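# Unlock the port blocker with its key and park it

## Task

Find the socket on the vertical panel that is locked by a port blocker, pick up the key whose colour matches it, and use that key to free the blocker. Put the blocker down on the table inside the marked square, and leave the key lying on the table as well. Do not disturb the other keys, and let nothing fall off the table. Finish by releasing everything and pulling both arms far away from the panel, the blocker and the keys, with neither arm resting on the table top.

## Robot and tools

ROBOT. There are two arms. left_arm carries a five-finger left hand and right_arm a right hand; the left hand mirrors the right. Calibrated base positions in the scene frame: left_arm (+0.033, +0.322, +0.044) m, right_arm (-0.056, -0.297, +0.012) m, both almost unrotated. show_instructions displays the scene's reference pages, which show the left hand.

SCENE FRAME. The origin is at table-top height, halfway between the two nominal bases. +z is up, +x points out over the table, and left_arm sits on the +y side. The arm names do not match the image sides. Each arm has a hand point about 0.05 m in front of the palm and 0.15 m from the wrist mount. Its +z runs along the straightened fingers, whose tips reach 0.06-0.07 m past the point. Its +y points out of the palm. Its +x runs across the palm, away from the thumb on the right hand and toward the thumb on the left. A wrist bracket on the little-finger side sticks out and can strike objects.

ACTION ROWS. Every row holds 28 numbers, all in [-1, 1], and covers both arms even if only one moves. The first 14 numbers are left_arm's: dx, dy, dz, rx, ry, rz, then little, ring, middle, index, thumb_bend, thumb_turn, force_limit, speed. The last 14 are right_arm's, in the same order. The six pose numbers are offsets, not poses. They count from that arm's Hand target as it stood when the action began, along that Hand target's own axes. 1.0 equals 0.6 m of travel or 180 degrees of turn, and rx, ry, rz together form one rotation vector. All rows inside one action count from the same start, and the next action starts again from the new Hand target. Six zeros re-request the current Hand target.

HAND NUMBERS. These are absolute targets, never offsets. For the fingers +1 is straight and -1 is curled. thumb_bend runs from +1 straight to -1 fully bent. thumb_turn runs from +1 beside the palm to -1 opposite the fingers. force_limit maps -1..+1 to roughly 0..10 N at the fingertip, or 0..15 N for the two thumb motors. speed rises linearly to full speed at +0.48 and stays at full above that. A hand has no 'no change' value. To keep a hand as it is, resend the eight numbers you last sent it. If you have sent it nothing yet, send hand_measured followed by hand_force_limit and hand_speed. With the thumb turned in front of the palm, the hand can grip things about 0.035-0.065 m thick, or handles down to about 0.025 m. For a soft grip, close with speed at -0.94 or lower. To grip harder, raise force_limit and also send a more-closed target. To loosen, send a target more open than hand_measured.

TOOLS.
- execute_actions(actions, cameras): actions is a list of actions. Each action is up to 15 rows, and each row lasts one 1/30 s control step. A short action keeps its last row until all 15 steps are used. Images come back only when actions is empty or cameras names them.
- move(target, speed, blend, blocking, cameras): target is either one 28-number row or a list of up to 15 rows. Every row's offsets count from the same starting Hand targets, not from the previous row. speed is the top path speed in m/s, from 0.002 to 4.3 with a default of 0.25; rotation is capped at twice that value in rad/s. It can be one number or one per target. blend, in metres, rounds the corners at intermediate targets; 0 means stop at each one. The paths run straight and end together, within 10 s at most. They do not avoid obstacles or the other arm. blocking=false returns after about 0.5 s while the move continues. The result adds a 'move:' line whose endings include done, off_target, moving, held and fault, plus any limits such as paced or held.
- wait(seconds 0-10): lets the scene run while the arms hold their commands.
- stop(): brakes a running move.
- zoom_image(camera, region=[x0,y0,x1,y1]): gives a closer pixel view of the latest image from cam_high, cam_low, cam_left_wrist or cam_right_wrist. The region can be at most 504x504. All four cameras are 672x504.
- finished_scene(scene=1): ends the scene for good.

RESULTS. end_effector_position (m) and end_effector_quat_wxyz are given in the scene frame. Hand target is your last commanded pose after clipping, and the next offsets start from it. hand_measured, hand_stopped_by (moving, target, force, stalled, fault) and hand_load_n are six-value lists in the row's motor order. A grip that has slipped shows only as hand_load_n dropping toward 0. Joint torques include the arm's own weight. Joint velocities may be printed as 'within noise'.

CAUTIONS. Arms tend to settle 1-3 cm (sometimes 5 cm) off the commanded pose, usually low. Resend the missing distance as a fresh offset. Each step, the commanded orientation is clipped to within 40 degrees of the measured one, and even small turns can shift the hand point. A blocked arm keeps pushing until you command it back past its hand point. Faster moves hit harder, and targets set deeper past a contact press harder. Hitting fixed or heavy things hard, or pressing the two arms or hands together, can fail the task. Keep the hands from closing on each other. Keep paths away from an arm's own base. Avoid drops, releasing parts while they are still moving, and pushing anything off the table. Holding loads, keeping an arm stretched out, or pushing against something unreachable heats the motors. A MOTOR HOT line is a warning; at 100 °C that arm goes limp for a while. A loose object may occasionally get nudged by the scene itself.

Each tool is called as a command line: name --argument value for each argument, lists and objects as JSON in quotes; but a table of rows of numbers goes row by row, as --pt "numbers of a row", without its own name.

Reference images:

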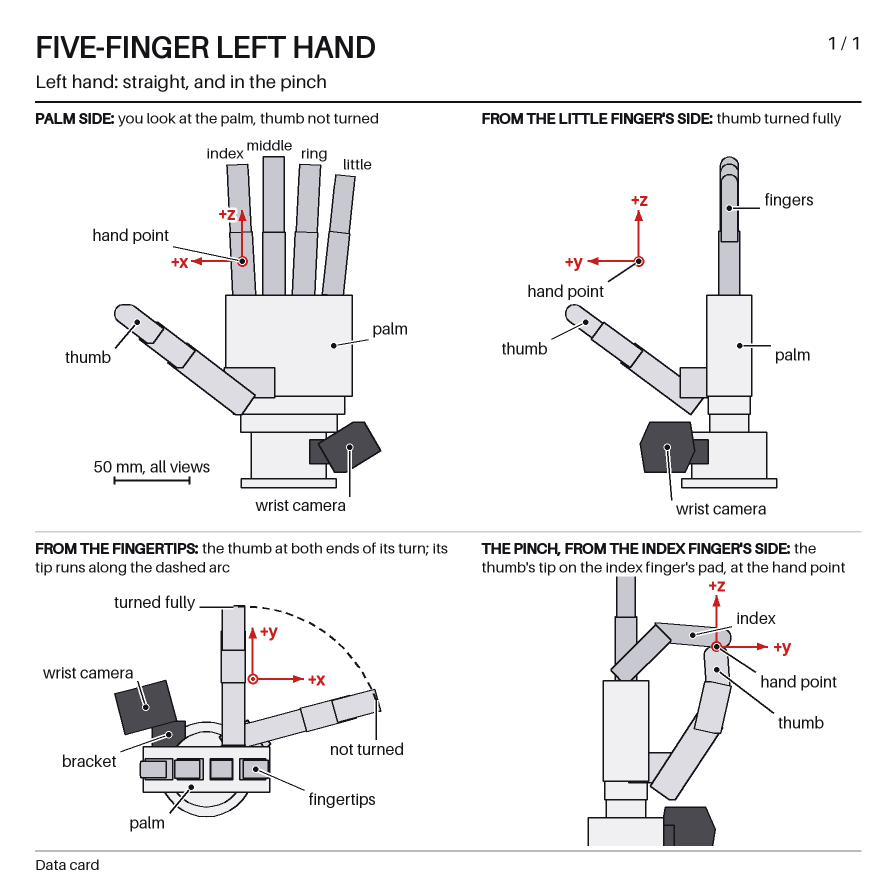

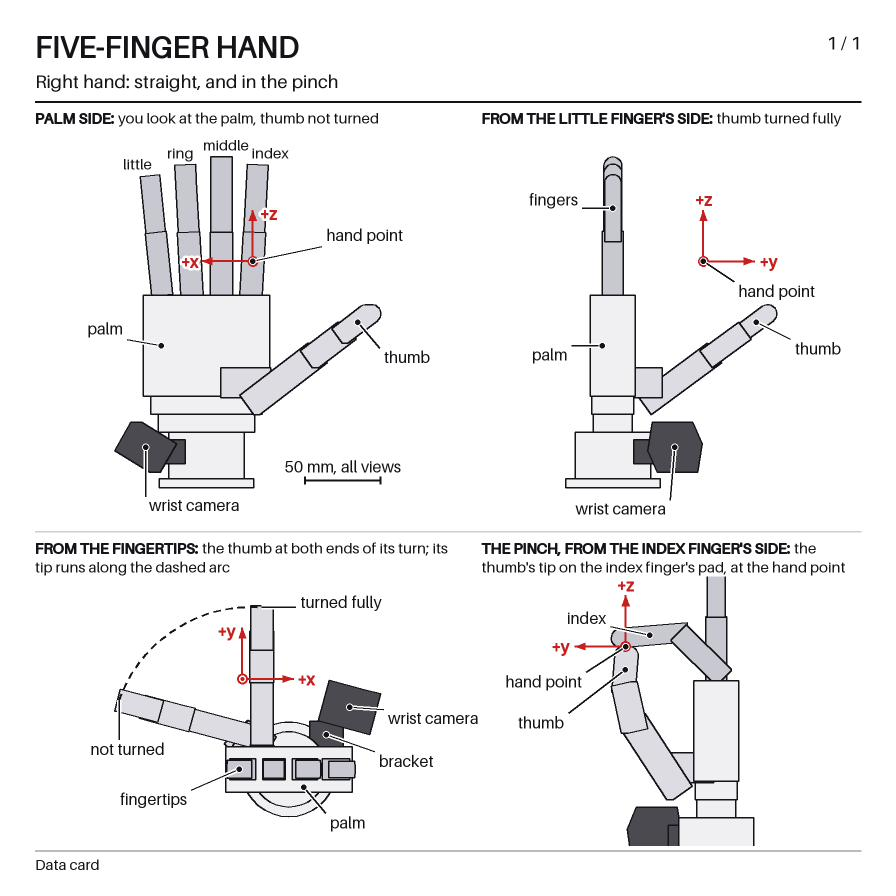

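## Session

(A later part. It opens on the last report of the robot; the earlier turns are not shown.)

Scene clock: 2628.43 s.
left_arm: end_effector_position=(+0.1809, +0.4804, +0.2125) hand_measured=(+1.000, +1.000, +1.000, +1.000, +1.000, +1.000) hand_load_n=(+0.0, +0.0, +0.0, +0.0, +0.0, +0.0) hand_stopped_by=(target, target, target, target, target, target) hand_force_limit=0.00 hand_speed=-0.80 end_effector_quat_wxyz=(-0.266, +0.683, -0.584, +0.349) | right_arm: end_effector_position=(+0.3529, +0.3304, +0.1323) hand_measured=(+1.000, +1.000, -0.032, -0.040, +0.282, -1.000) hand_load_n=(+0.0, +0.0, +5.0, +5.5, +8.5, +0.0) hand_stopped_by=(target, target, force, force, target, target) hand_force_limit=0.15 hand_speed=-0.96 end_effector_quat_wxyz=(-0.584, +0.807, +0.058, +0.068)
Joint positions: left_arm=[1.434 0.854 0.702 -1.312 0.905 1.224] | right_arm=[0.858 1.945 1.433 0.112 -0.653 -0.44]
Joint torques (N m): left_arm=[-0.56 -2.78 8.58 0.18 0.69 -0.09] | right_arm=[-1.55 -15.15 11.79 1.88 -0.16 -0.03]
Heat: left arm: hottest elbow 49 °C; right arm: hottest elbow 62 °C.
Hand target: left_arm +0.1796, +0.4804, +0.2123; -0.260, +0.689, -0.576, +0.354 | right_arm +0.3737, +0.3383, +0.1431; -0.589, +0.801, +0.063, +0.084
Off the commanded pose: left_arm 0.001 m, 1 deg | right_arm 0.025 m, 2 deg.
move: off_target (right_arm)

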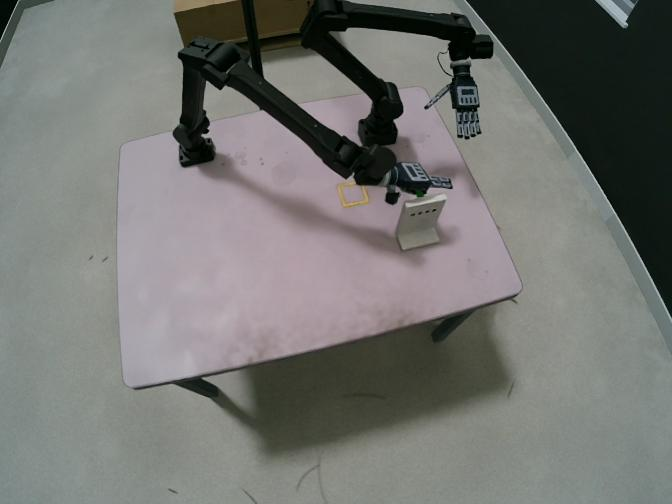

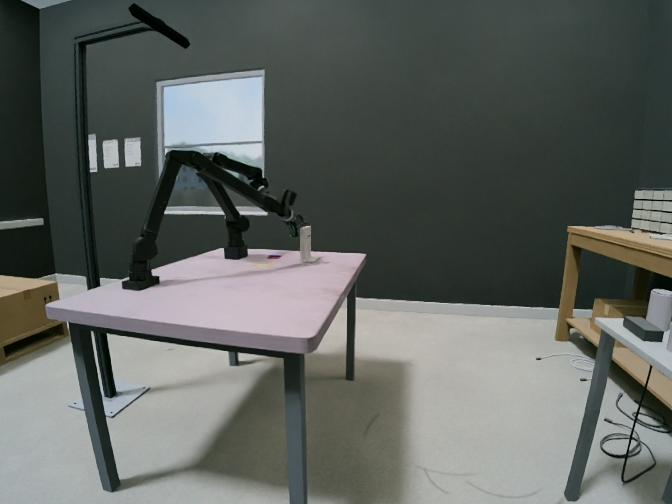

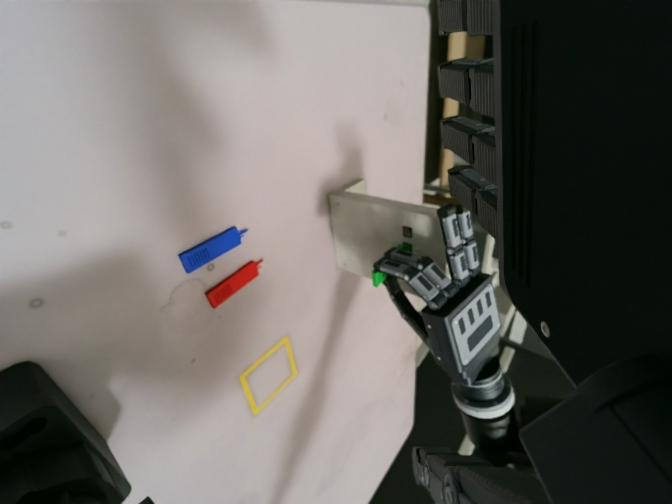

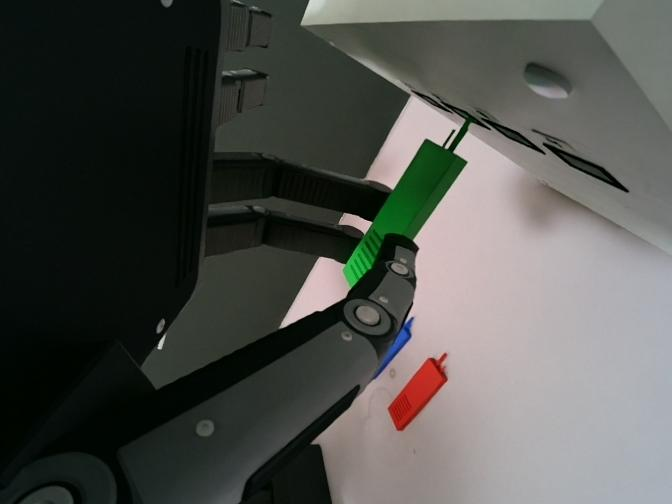

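move --pt "0 0 0 0 0 0 1 1 1 1 1 1 0.0 -0.8 -0.0483 -0.0127 -0.004 0 0 0 1 1 -0.12 -0.13 0.28 -1 0.15 -0.96" --pt "0 0 0 0 0 0 1 1 1 1 1 1 0.0 -0.8 -0.0483 -0.0297 0.052 0 0 0 1 1 -0.12 -0.13 0.28 -1 0.15 -0.96" --speed 0.08 --blend 0.01 --cameras '["cam_right_wrist","cam_left_wrist"]'

Scene clock: 2670.73 s.
left_arm: end_effector_position=(+0.1809, +0.4804, +0.2125) hand_measured=(+1.000, +1.000, +1.000, +1.000, +1.000, +1.000) hand_load_n=(+0.0, +0.0, +0.0, +0.0, +0.0, -0.5) hand_stopped_by=(target, target, target, target, target, target) hand_force_limit=0.00 hand_speed=-0.80 end_effector_quat_wxyz=(-0.266, +0.683, -0.584, +0.349) | right_arm: end_effector_position=(+0.3350, +0.3582, +0.1317) hand_measured=(+1.000, +1.000, -0.032, -0.040, +0.282, -1.000) hand_load_n=(+0.0, +0.0, +5.5, +5.0, +9.0, -1.5) hand_stopped_by=(target, target, force, force, target, target) hand_force_limit=0.15 hand_speed=-0.96 end_effector_quat_wxyz=(-0.580, +0.809, +0.064, +0.080)
Joint positions: left_arm=[1.434 0.854 0.702 -1.312 0.905 1.224] | right_arm=[0.914 1.961 1.46 0.112 -0.588 -0.44]
Joint torques (N m): left_arm=[-0.67 -2.73 8.62 0.2 0.71 -0.11] | right_arm=[-0.21 -15.79 11.73 2.15 -0.08 0.31]
Heat: left arm: hottest elbow 49 °C; right arm: hottest elbow 56 °C.
Hand target: left_arm +0.1796, +0.4804, +0.2123; -0.260, +0.689, -0.576, +0.354 | right_arm +0.3438, +0.3733, +0.1444; -0.589, +0.801, +0.063, +0.084
Off the commanded pose: left_arm 0.001 m, 1 deg | right_arm 0.022 m, 1 deg.
move: off_target (right_arm)
Images, in order (width x height): cam_left_wrist 672x504, cam_right_wrist 672x504.

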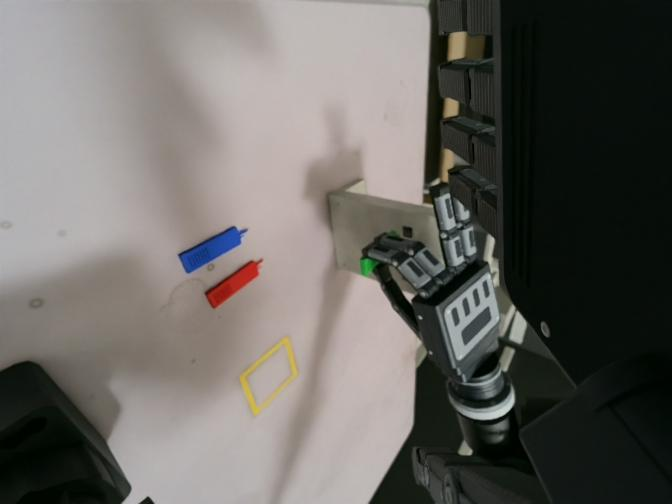

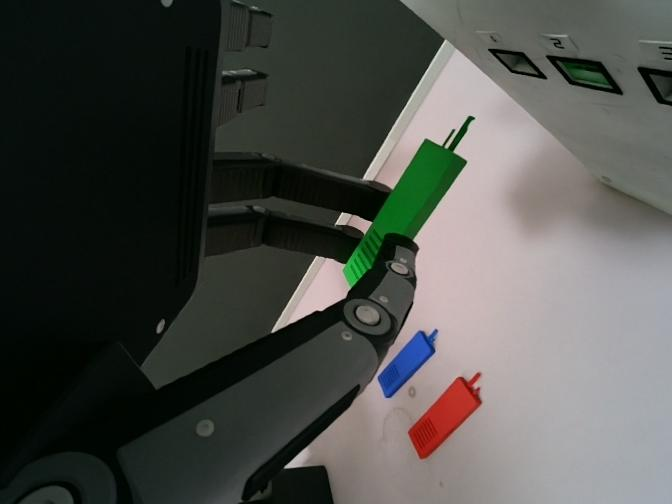

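zoom_image --camera "cam_right_wrist" --region '[540, 40, 630, 110]'

zoom_image --camera "cam_right_wrist" --region '[555, 50, 615, 95]'

Scaled by 5.600 from the camera's 672x504 image, which has a finer 960x720 frame.

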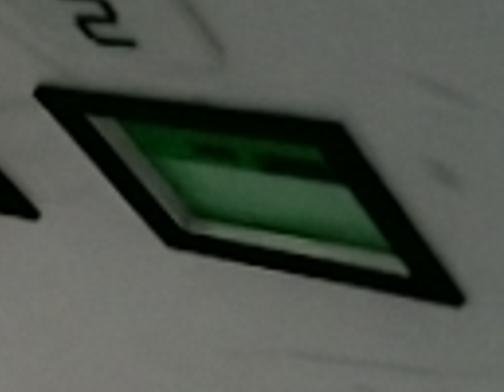

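Scaled by 8.400 from the camera's 672x504 image, which has a finer 960x720 frame.

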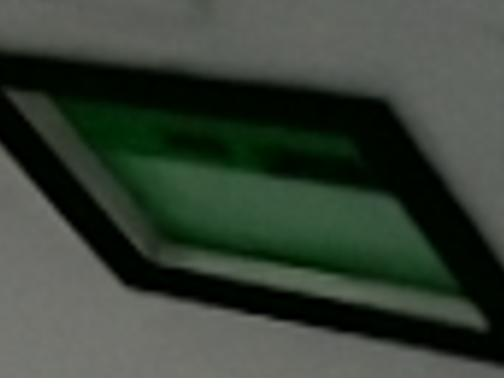

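move --pt "0 0 0 0 0 0 1 1 1 1 1 1 0.0 -0.8 -0.0132 0.0142 -0.055 0 0 0 1 1 -0.12 -0.13 0.28 -1 0.15 -0.96" --pt "0 0 0 0 0 0 1 1 1 1 1 1 0.0 -0.8 0.0333 0.0235 -0.0522 0 0 0 1 1 -0.12 -0.13 0.28 -1 0.15 -0.96" --speed 0.06 --cameras '["cam_low","cam_left_wrist","cam_right_wrist","cam_high"]'

zoom_image --camera "cam_right_wrist" --region '[440, 84, 500, 134]'

zoom_image --camera "cam_left_wrist" --region '[390, 232, 420, 262]'

zoom_image --camera "cam_low" --region '[280, 220, 320, 250]'

Scene clock: 2737.07 s.
left_arm: end_effector_position=(+0.1809, +0.4804, +0.2125) hand_measured=(+1.000, +1.000, +1.000, +1.000, +1.000, +1.000) hand_load_n=(+0.0, +0.0, +0.0, +0.0, +0.0, -0.5) hand_stopped_by=(target, target, target, target, target, target) hand_force_limit=0.00 hand_speed=-0.80 end_effector_quat_wxyz=(-0.266, +0.683, -0.584, +0.349) | right_arm: end_effector_position=(+0.3503, +0.3284, +0.1330) hand_measured=(+1.000, +1.000, -0.032, -0.040, +0.282, -1.000) hand_load_n=(+0.0, +0.0, +5.5, +5.0, +8.5, -1.5) hand_stopped_by=(target, target, force, force, target, target) hand_force_limit=0.15 hand_speed=-0.96 end_effector_quat_wxyz=(-0.584, +0.807, +0.057, +0.074)
Joint positions: left_arm=[1.434 0.854 0.702 -1.312 0.905 1.224] | right_arm=[0.861 1.933 1.415 0.123 -0.64 -0.44]
Joint torques (N m): left_arm=[-0.73 -2.9 8.57 0.2 0.71 -0.1] | right_arm=[-0.73 -15.21 11.64 1.62 -0.22 0.03]
Heat: left arm: hottest elbow 49 °C; right arm: hottest elbow 55 °C.
Hand target: left_arm +0.1796, +0.4804, +0.2123; -0.260, +0.689, -0.576, +0.354 | right_arm +0.3642, +0.3392, +0.1447; -0.589, +0.801, +0.063, +0.084
Off the commanded pose: left_arm 0.001 m, 1 deg | right_arm 0.021 m, 2 deg.
move: off_target (right_arm)

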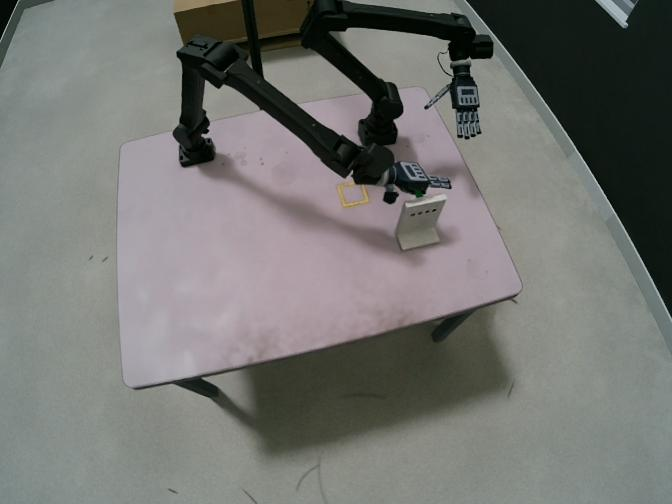

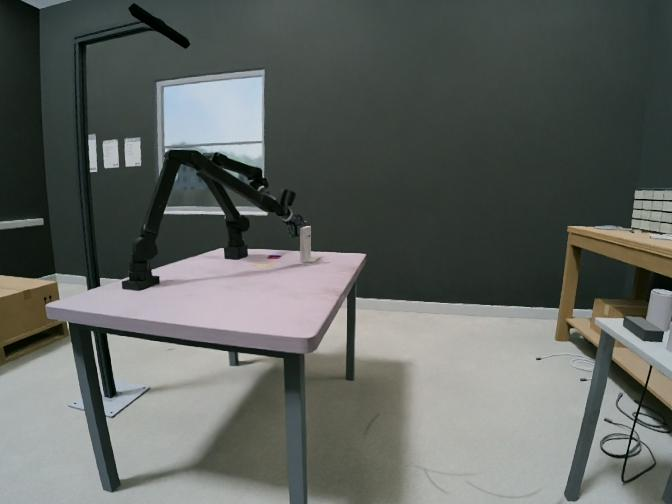

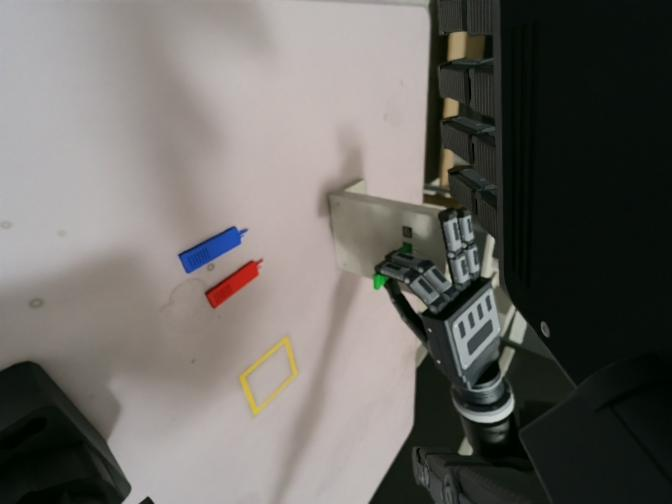

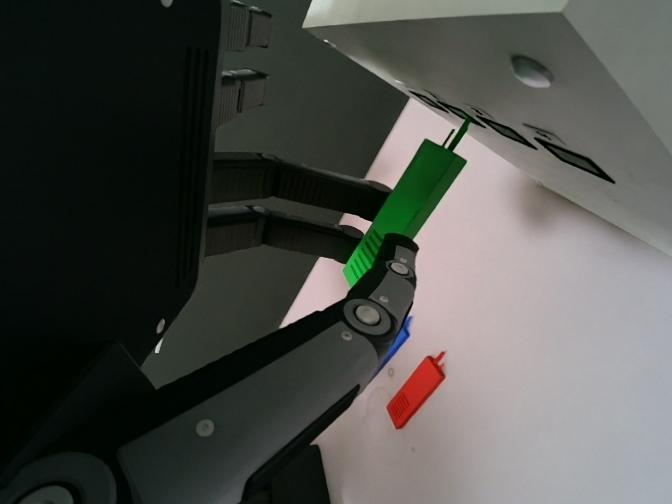

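Scaled by 8.400 from the camera's 672x504 image, which has a finer 960x720 frame.

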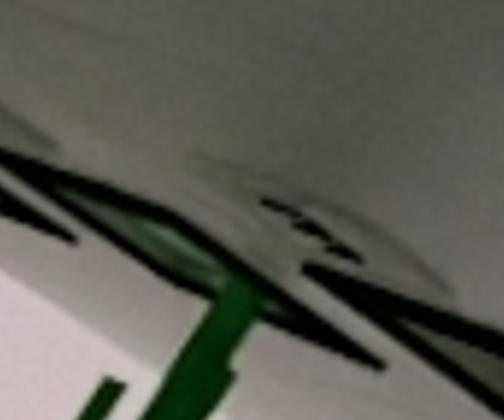

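Scaled by 16.800 from the camera's 672x504 image, which has a finer 960x720 frame.

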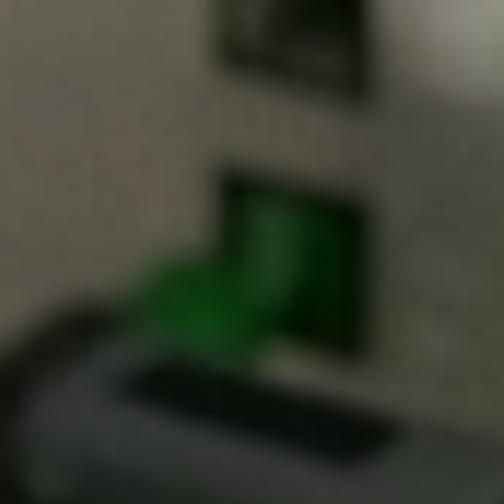

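Scaled by 12.600 from the camera's 672x504 image, which has a finer 960x720 frame.

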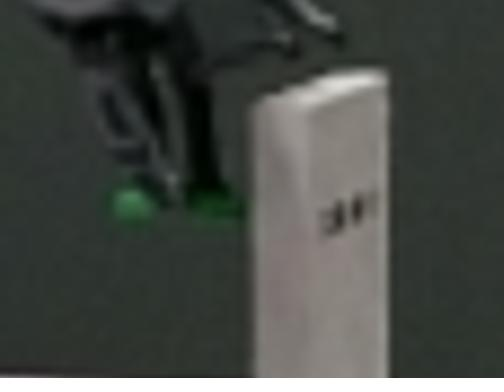

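move --pt "0 0 0 0 0 0 1 1 1 1 1 1 0.0 -0.8 -0.0288 -0.0092 0.0007 0 0 0 1 1 -0.12 -0.13 0.28 -1 0.15 -0.96" --pt "0 0 0 0 0 0 1 1 1 1 1 1 0.0 -0.8 0.0005 -0.0032 0.0025 0 0 0 1 1 -0.12 -0.13 0.28 -1 0.15 -0.96" --speed 0.06 --cameras '["cam_low","cam_left_wrist","cam_right_wrist","cam_high"]'

zoom_image --camera "cam_right_wrist" --region '[440, 84, 500, 134]'

zoom_image --camera "cam_left_wrist" --region '[390, 232, 420, 262]'

zoom_image --camera "cam_low" --region '[280, 220, 320, 250]'

zoom_image --camera "cam_high" --region '[405, 180, 450, 220]'

Scene clock: 2761.10 s.
left_arm: end_effector_position=(+0.1809, +0.4804, +0.2125) hand_measured=(+1.000, +1.000, +1.000, +1.000, +1.000, +1.000) hand_load_n=(+0.0, +0.0, +0.0, -0.5, +0.0, +0.0) hand_stopped_by=(target, target, target, target, target, target) hand_force_limit=0.00 hand_speed=-0.80 end_effector_quat_wxyz=(-0.266, +0.683, -0.584, +0.349) | right_arm: end_effector_position=(+0.3495, +0.3323, +0.1366) hand_measured=(+1.000, +1.000, -0.032, -0.040, +0.282, -1.000) hand_load_n=(-0.5, +0.0, +5.0, +5.5, +8.5, -1.0) hand_stopped_by=(target, target, force, force, target, target) hand_force_limit=0.15 hand_speed=-0.96 end_effector_quat_wxyz=(-0.584, +0.806, +0.058, +0.075)
Joint positions: left_arm=[1.434 0.854 0.702 -1.312 0.905 1.224] | right_arm=[0.867 1.933 1.425 0.118 -0.636 -0.44]
Joint torques (N m): left_arm=[-0.79 -2.78 8.61 0.17 0.71 -0.1] | right_arm=[-1.03 -15.27 11.52 1.65 -0.35 0.04]
Heat: left arm: hottest elbow 49 °C; right arm: hottest elbow 56 °C.
Hand target: left_arm +0.1796, +0.4804, +0.2123; -0.260, +0.689, -0.576, +0.354 | right_arm +0.3643, +0.3413, +0.1462; -0.589, +0.801, +0.063, +0.084
Off the commanded pose: left_arm 0.001 m, 1 deg | right_arm 0.020 m, 1 deg.
move: off_target (right_arm)

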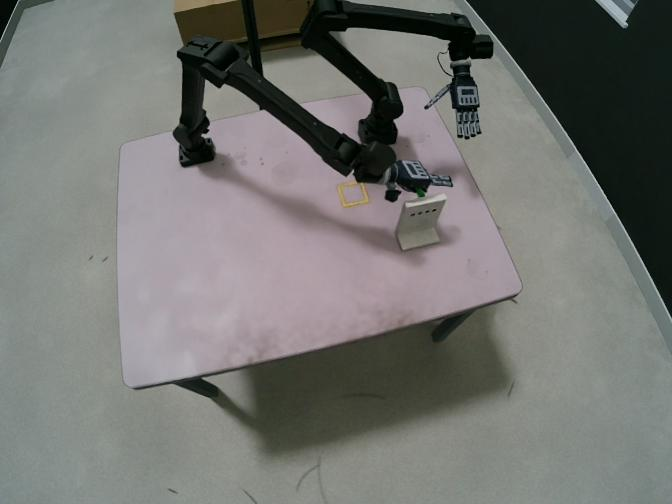

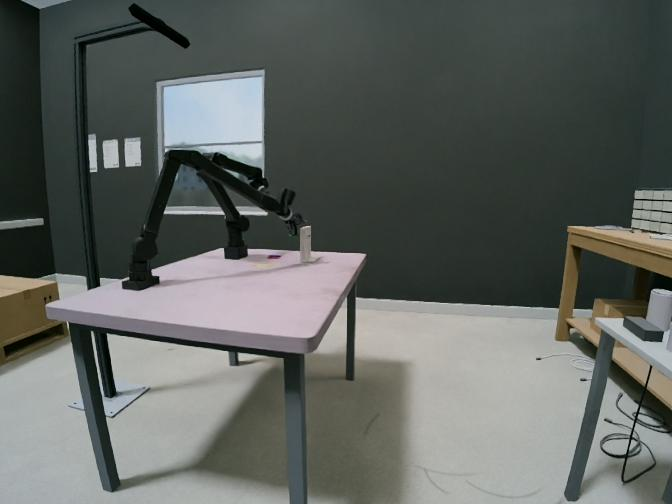

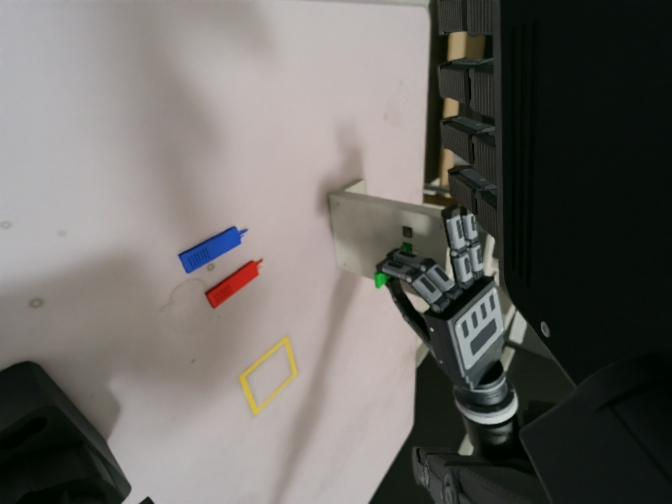

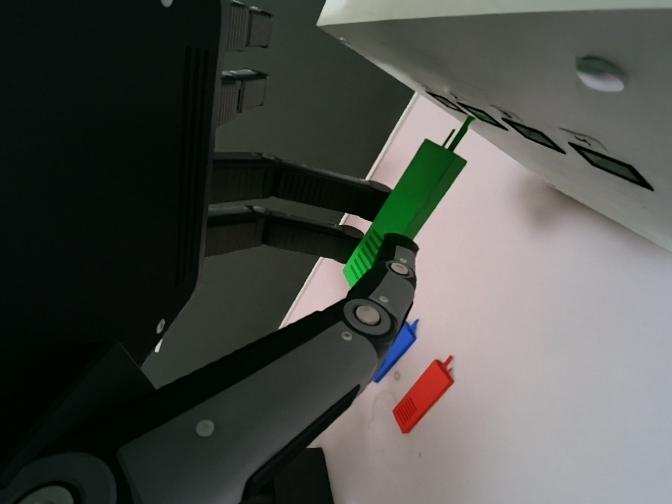

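Scaled by 8.400 from the camera's 672x504 image, which has a finer 960x720 frame.

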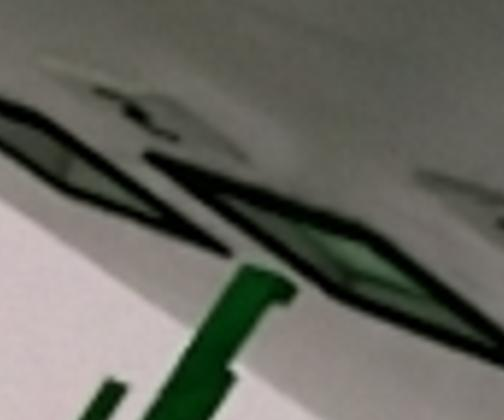

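Scaled by 16.800 from the camera's 672x504 image, which has a finer 960x720 frame.

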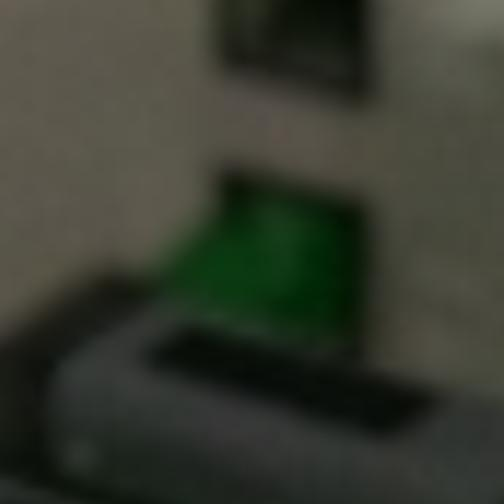

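Scaled by 12.600 from the camera's 672x504 image, which has a finer 960x720 frame.

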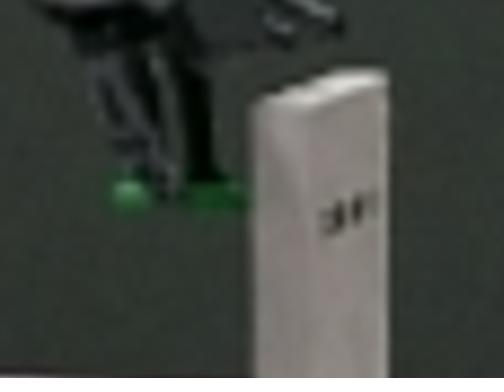

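Scaled by 11.200 from the camera's 672x504 image, which has a finer 960x720 frame.

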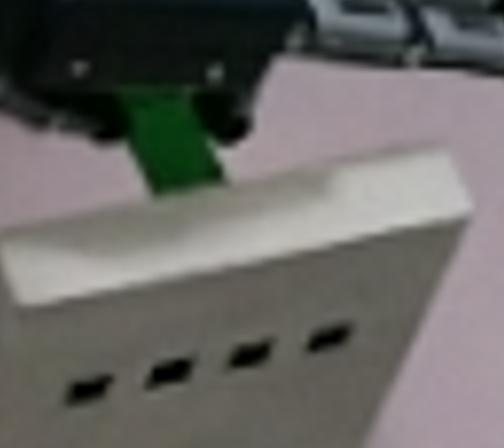

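move --target '[0,0,0,0,0,0,1,1,1,1,1,1,0.0,-0.8,0.0027,0.0042,-0.0008,0,0,0,1,1,-0.12,-0.13,0.28,-1,0.15,-0.96]' --speed 0.04 --cameras '["cam_low","cam_left_wrist","cam_right_wrist","cam_high"]'

zoom_image --camera "cam_right_wrist" --region '[440, 84, 500, 134]'

zoom_image --camera "cam_left_wrist" --region '[390, 232, 420, 262]'

zoom_image --camera "cam_low" --region '[280, 220, 320, 250]'

Scene clock: 2773.67 s.
left_arm: end_effector_position=(+0.1809, +0.4804, +0.2125) hand_measured=(+1.000, +1.000, +1.000, +1.000, +1.000, +1.000) hand_load_n=(+0.0, -0.5, +0.0, +0.0, +0.0, +0.0) hand_stopped_by=(target, target, target, target, target, target) hand_force_limit=0.00 hand_speed=-0.80 end_effector_quat_wxyz=(-0.266, +0.683, -0.584, +0.349) | right_arm: end_effector_position=(+0.3502, +0.3314, +0.1334) hand_measured=(+1.000, +1.000, -0.032, -0.040, +0.282, -1.000) hand_load_n=(+0.0, +0.0, +5.5, +5.0, +8.5, -1.0) hand_stopped_by=(target, target, force, force, target, target) hand_force_limit=0.15 hand_speed=-0.96 end_effector_quat_wxyz=(-0.583, +0.807, +0.058, +0.073)
Joint positions: left_arm=[1.434 0.854 0.702 -1.312 0.905 1.224] | right_arm=[0.864 1.938 1.425 0.118 -0.639 -0.44]
Joint torques (N m): left_arm=[-0.67 -2.96 8.61 0.24 0.71 -0.09] | right_arm=[-1.2 -15.33 11.51 1.78 -0.33 0.02]
Heat: left arm: hottest elbow 49 °C; right arm: hottest elbow 60 °C.
Hand target: left_arm +0.1796, +0.4804, +0.2123; -0.260, +0.689, -0.576, +0.354 | right_arm +0.3663, +0.3401, +0.1443; -0.589, +0.801, +0.063, +0.084
Off the commanded pose: left_arm 0.001 m, 1 deg | right_arm 0.021 m, 2 deg.
move: off_target (right_arm)

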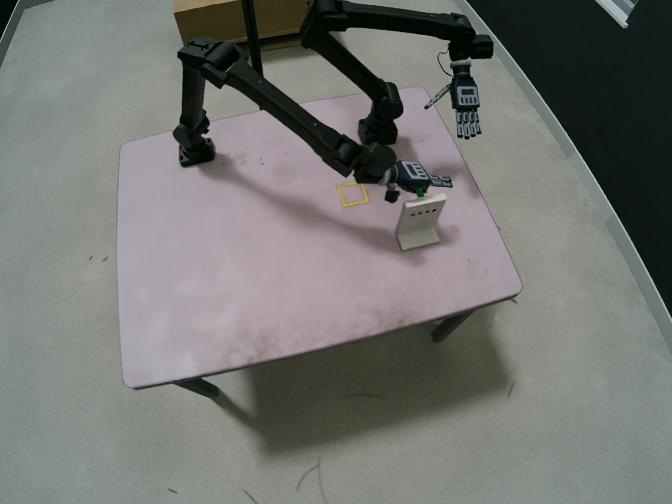

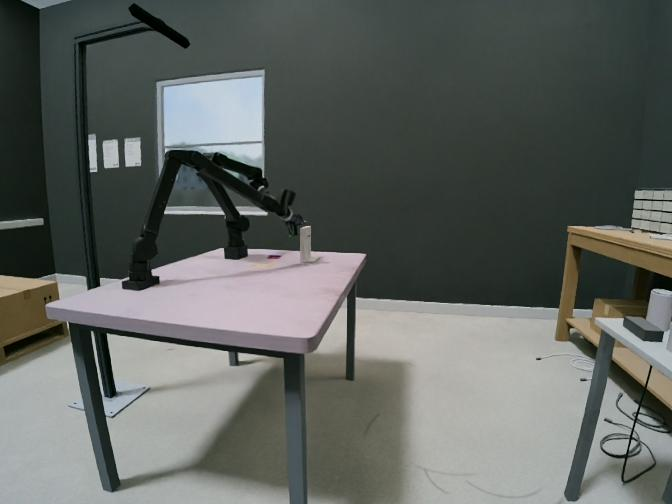

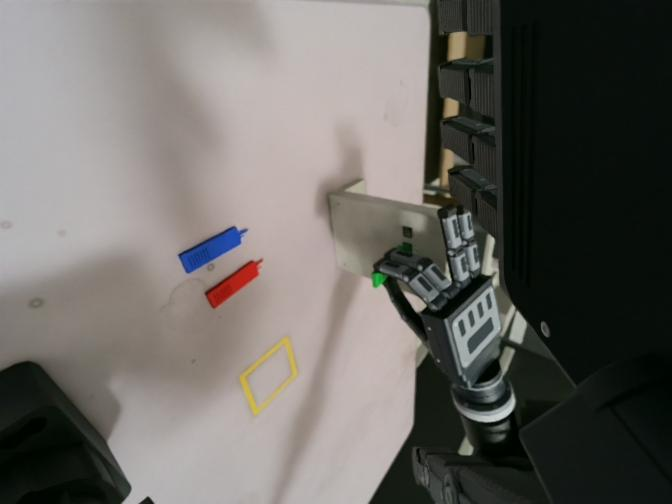

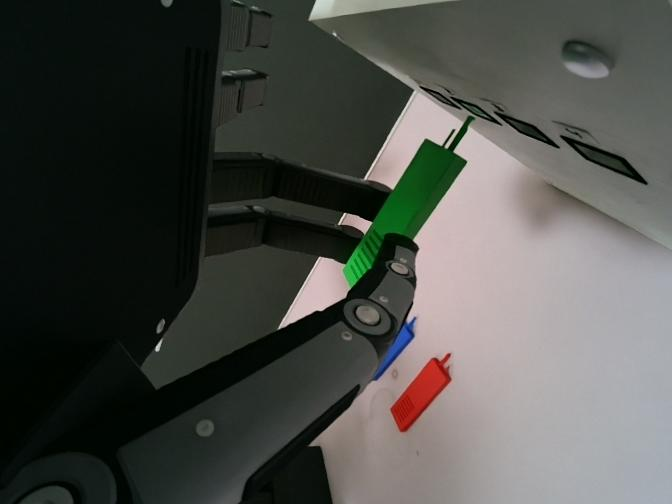

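Scaled by 8.400 from the camera's 672x504 image, which has a finer 960x720 frame.

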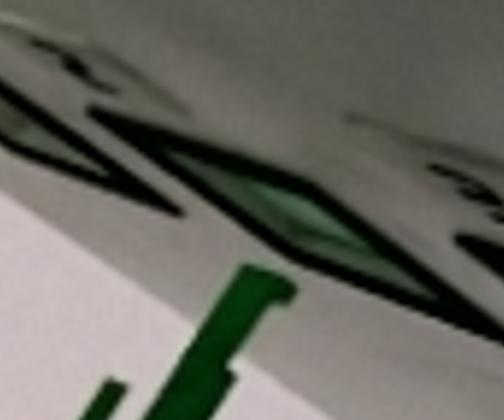

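Scaled by 16.800 from the camera's 672x504 image, which has a finer 960x720 frame.

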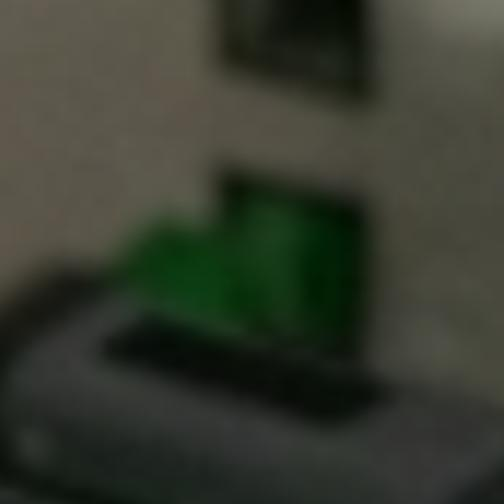

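Scaled by 12.600 from the camera's 672x504 image, which has a finer 960x720 frame.

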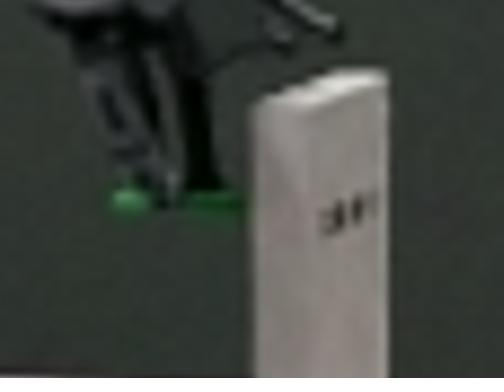

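move --target '[0,0,0,0,0,0,1,1,1,1,1,1,0.0,-0.8,0.0053,-0.0008,-0.002,0,0,0,1,1,-0.12,-0.13,0.28,-1,0.15,-0.96]' --speed 0.04 --cameras '["cam_left_wrist","cam_right_wrist"]'

zoom_image --camera "cam_right_wrist" --region '[440, 84, 500, 134]'

zoom_image --camera "cam_left_wrist" --region '[390, 232, 420, 262]'

Scene clock: 2786.20 s.
left_arm: end_effector_position=(+0.1809, +0.4804, +0.2125) hand_measured=(+1.000, +1.000, +1.000, +1.000, +1.000, +1.000) hand_load_n=(+0.0, +0.0, +0.0, +0.0, +0.0, +0.0) hand_stopped_by=(target, target, target, target, target, target) hand_force_limit=0.00 hand_speed=-0.80 end_effector_quat_wxyz=(-0.266, +0.683, -0.584, +0.349) | right_arm: end_effector_position=(+0.3527, +0.3303, +0.1349) hand_measured=(+1.000, +1.000, -0.032, -0.040, +0.282, -1.000) hand_load_n=(+0.0, -0.5, +5.5, +5.0, +9.0, -1.0) hand_stopped_by=(target, target, force, force, target, target) hand_force_limit=0.15 hand_speed=-0.96 end_effector_quat_wxyz=(-0.584, +0.807, +0.057, +0.072)
Joint positions: left_arm=[1.434 0.854 0.702 -1.312 0.905 1.224] | right_arm=[0.86 1.938 1.429 0.113 -0.644 -0.44]
Joint torques (N m): left_arm=[-0.79 -2.96 8.59 0.16 0.7 -0.1] | right_arm=[-1.14 -15.33 11.64 1.72 -0.29 0]
Heat: left arm: hottest elbow 49 °C; right arm: hottest elbow 62 °C.
Hand target: left_arm +0.1796, +0.4804, +0.2123; -0.260, +0.689, -0.576, +0.354 | right_arm +0.3693, +0.3391, +0.1457; -0.589, +0.801, +0.063, +0.084
Off the commanded pose: left_arm 0.001 m, 1 deg | right_arm 0.022 m, 2 deg.
move: off_target (right_arm)
Images, in order (width x height): cam_left_wrist 672x504, cam_right_wrist 672x504.

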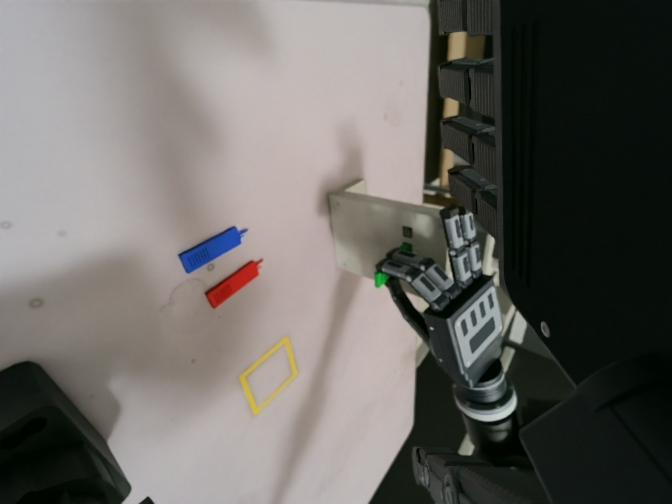

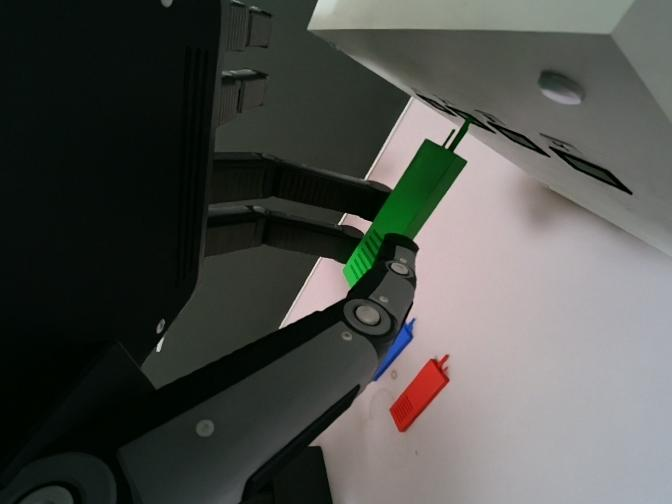

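Scaled by 8.400 from the camera's 672x504 image, which has a finer 960x720 frame.

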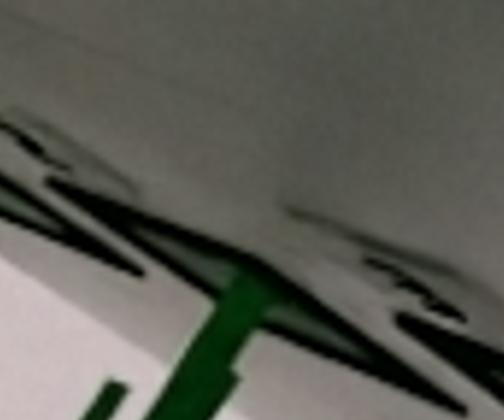

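Scaled by 16.800 from the camera's 672x504 image, which has a finer 960x720 frame.

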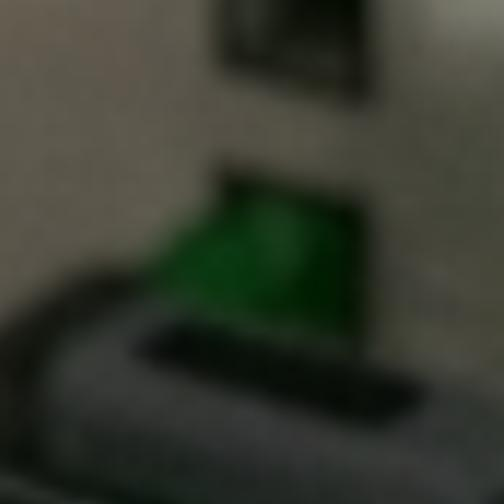

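move --target '[0,0,0,0,0,0,1,1,1,1,1,1,0.0,-0.8,0.0098,0.002,0.0005,0,0,0,1,1,-0.12,-0.13,0.28,-1,0.15,-0.96]' --speed 0.03 --cameras '["cam_low","cam_left_wrist","cam_right_wrist","cam_high"]'

zoom_image --camera "cam_right_wrist" --region '[440, 84, 500, 134]'

zoom_image --camera "cam_left_wrist" --region '[390, 232, 420, 262]'

Scene clock: 2797.77 s.
left_arm: end_effector_position=(+0.1809, +0.4804, +0.2125) hand_measured=(+1.000, +1.000, +1.000, +1.000, +1.000, +1.000) hand_load_n=(+0.0, +0.0, -0.5, +0.0, +0.0, -0.5) hand_stopped_by=(target, target, target, target, target, target) hand_force_limit=0.00 hand_speed=-0.80 end_effector_quat_wxyz=(-0.266, +0.683, -0.584, +0.349) | right_arm: end_effector_position=(+0.3530, +0.3316, +0.1350) hand_measured=(+1.000, +1.000, -0.032, -0.040, +0.282, -1.000) hand_load_n=(+0.0, +0.0, +4.5, +6.0, +9.0, +0.0) hand_stopped_by=(target, target, force, force, target, target) hand_force_limit=0.15 hand_speed=-0.96 end_effector_quat_wxyz=(-0.584, +0.807, +0.059, +0.067)
Joint positions: left_arm=[1.434 0.854 0.702 -1.312 0.905 1.224] | right_arm=[0.859 1.944 1.44 0.103 -0.654 -0.44]
Joint torques (N m): left_arm=[-0.79 -2.84 8.62 0.17 0.7 -0.09] | right_arm=[-1.79 -15.09 11.86 1.8 -0.14 -0.04]
Heat: left arm: hottest elbow 49 °C; right arm: hottest elbow 62 °C.
Hand target: left_arm +0.1796, +0.4804, +0.2123; -0.260, +0.689, -0.576, +0.354 | right_arm +0.3752, +0.3390, +0.1457; -0.589, +0.801, +0.063, +0.084
Off the commanded pose: left_arm 0.001 m, 1 deg | right_arm 0.026 m, 2 deg.
move: off_target (right_arm)

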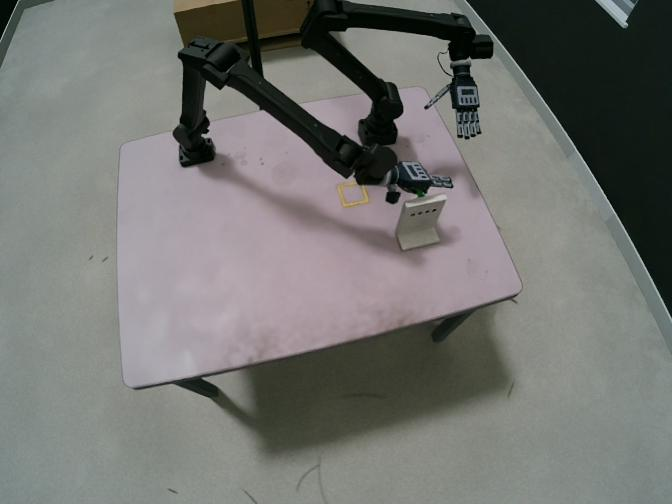

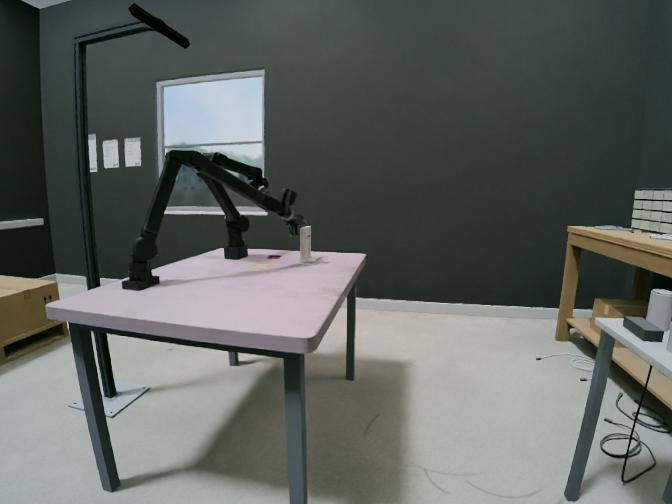

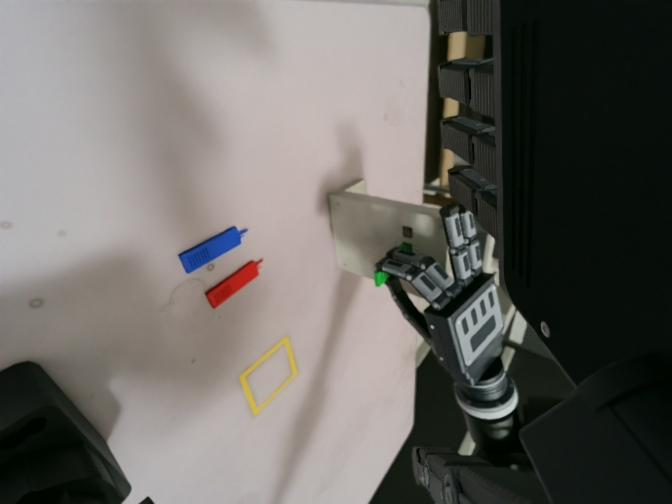

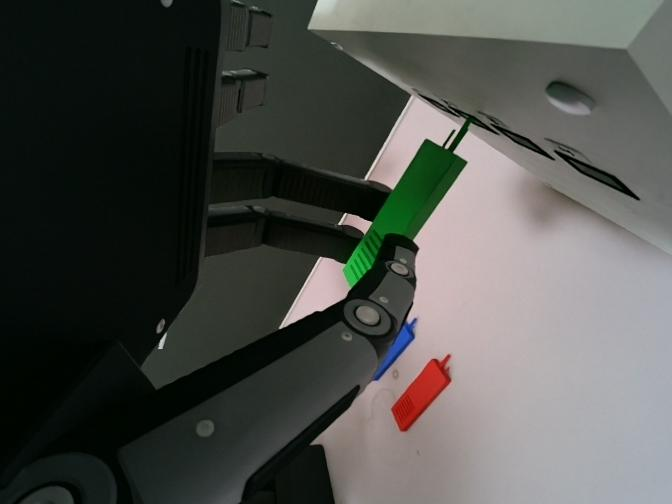

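Scaled by 8.400 from the camera's 672x504 image, which has a finer 960x720 frame.

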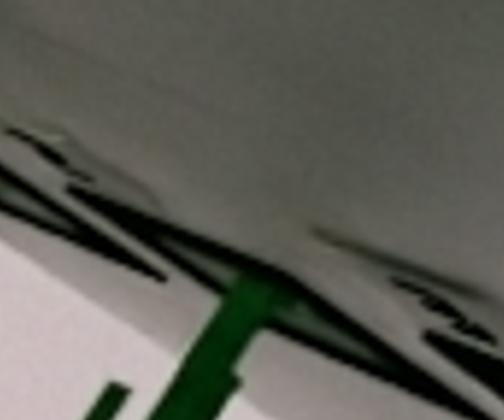

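Scaled by 16.800 from the camera's 672x504 image, which has a finer 960x720 frame.

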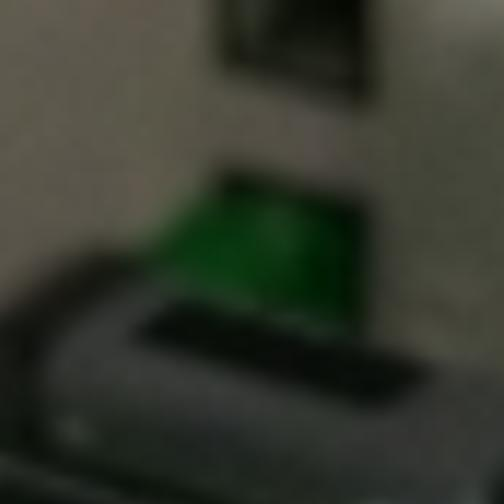

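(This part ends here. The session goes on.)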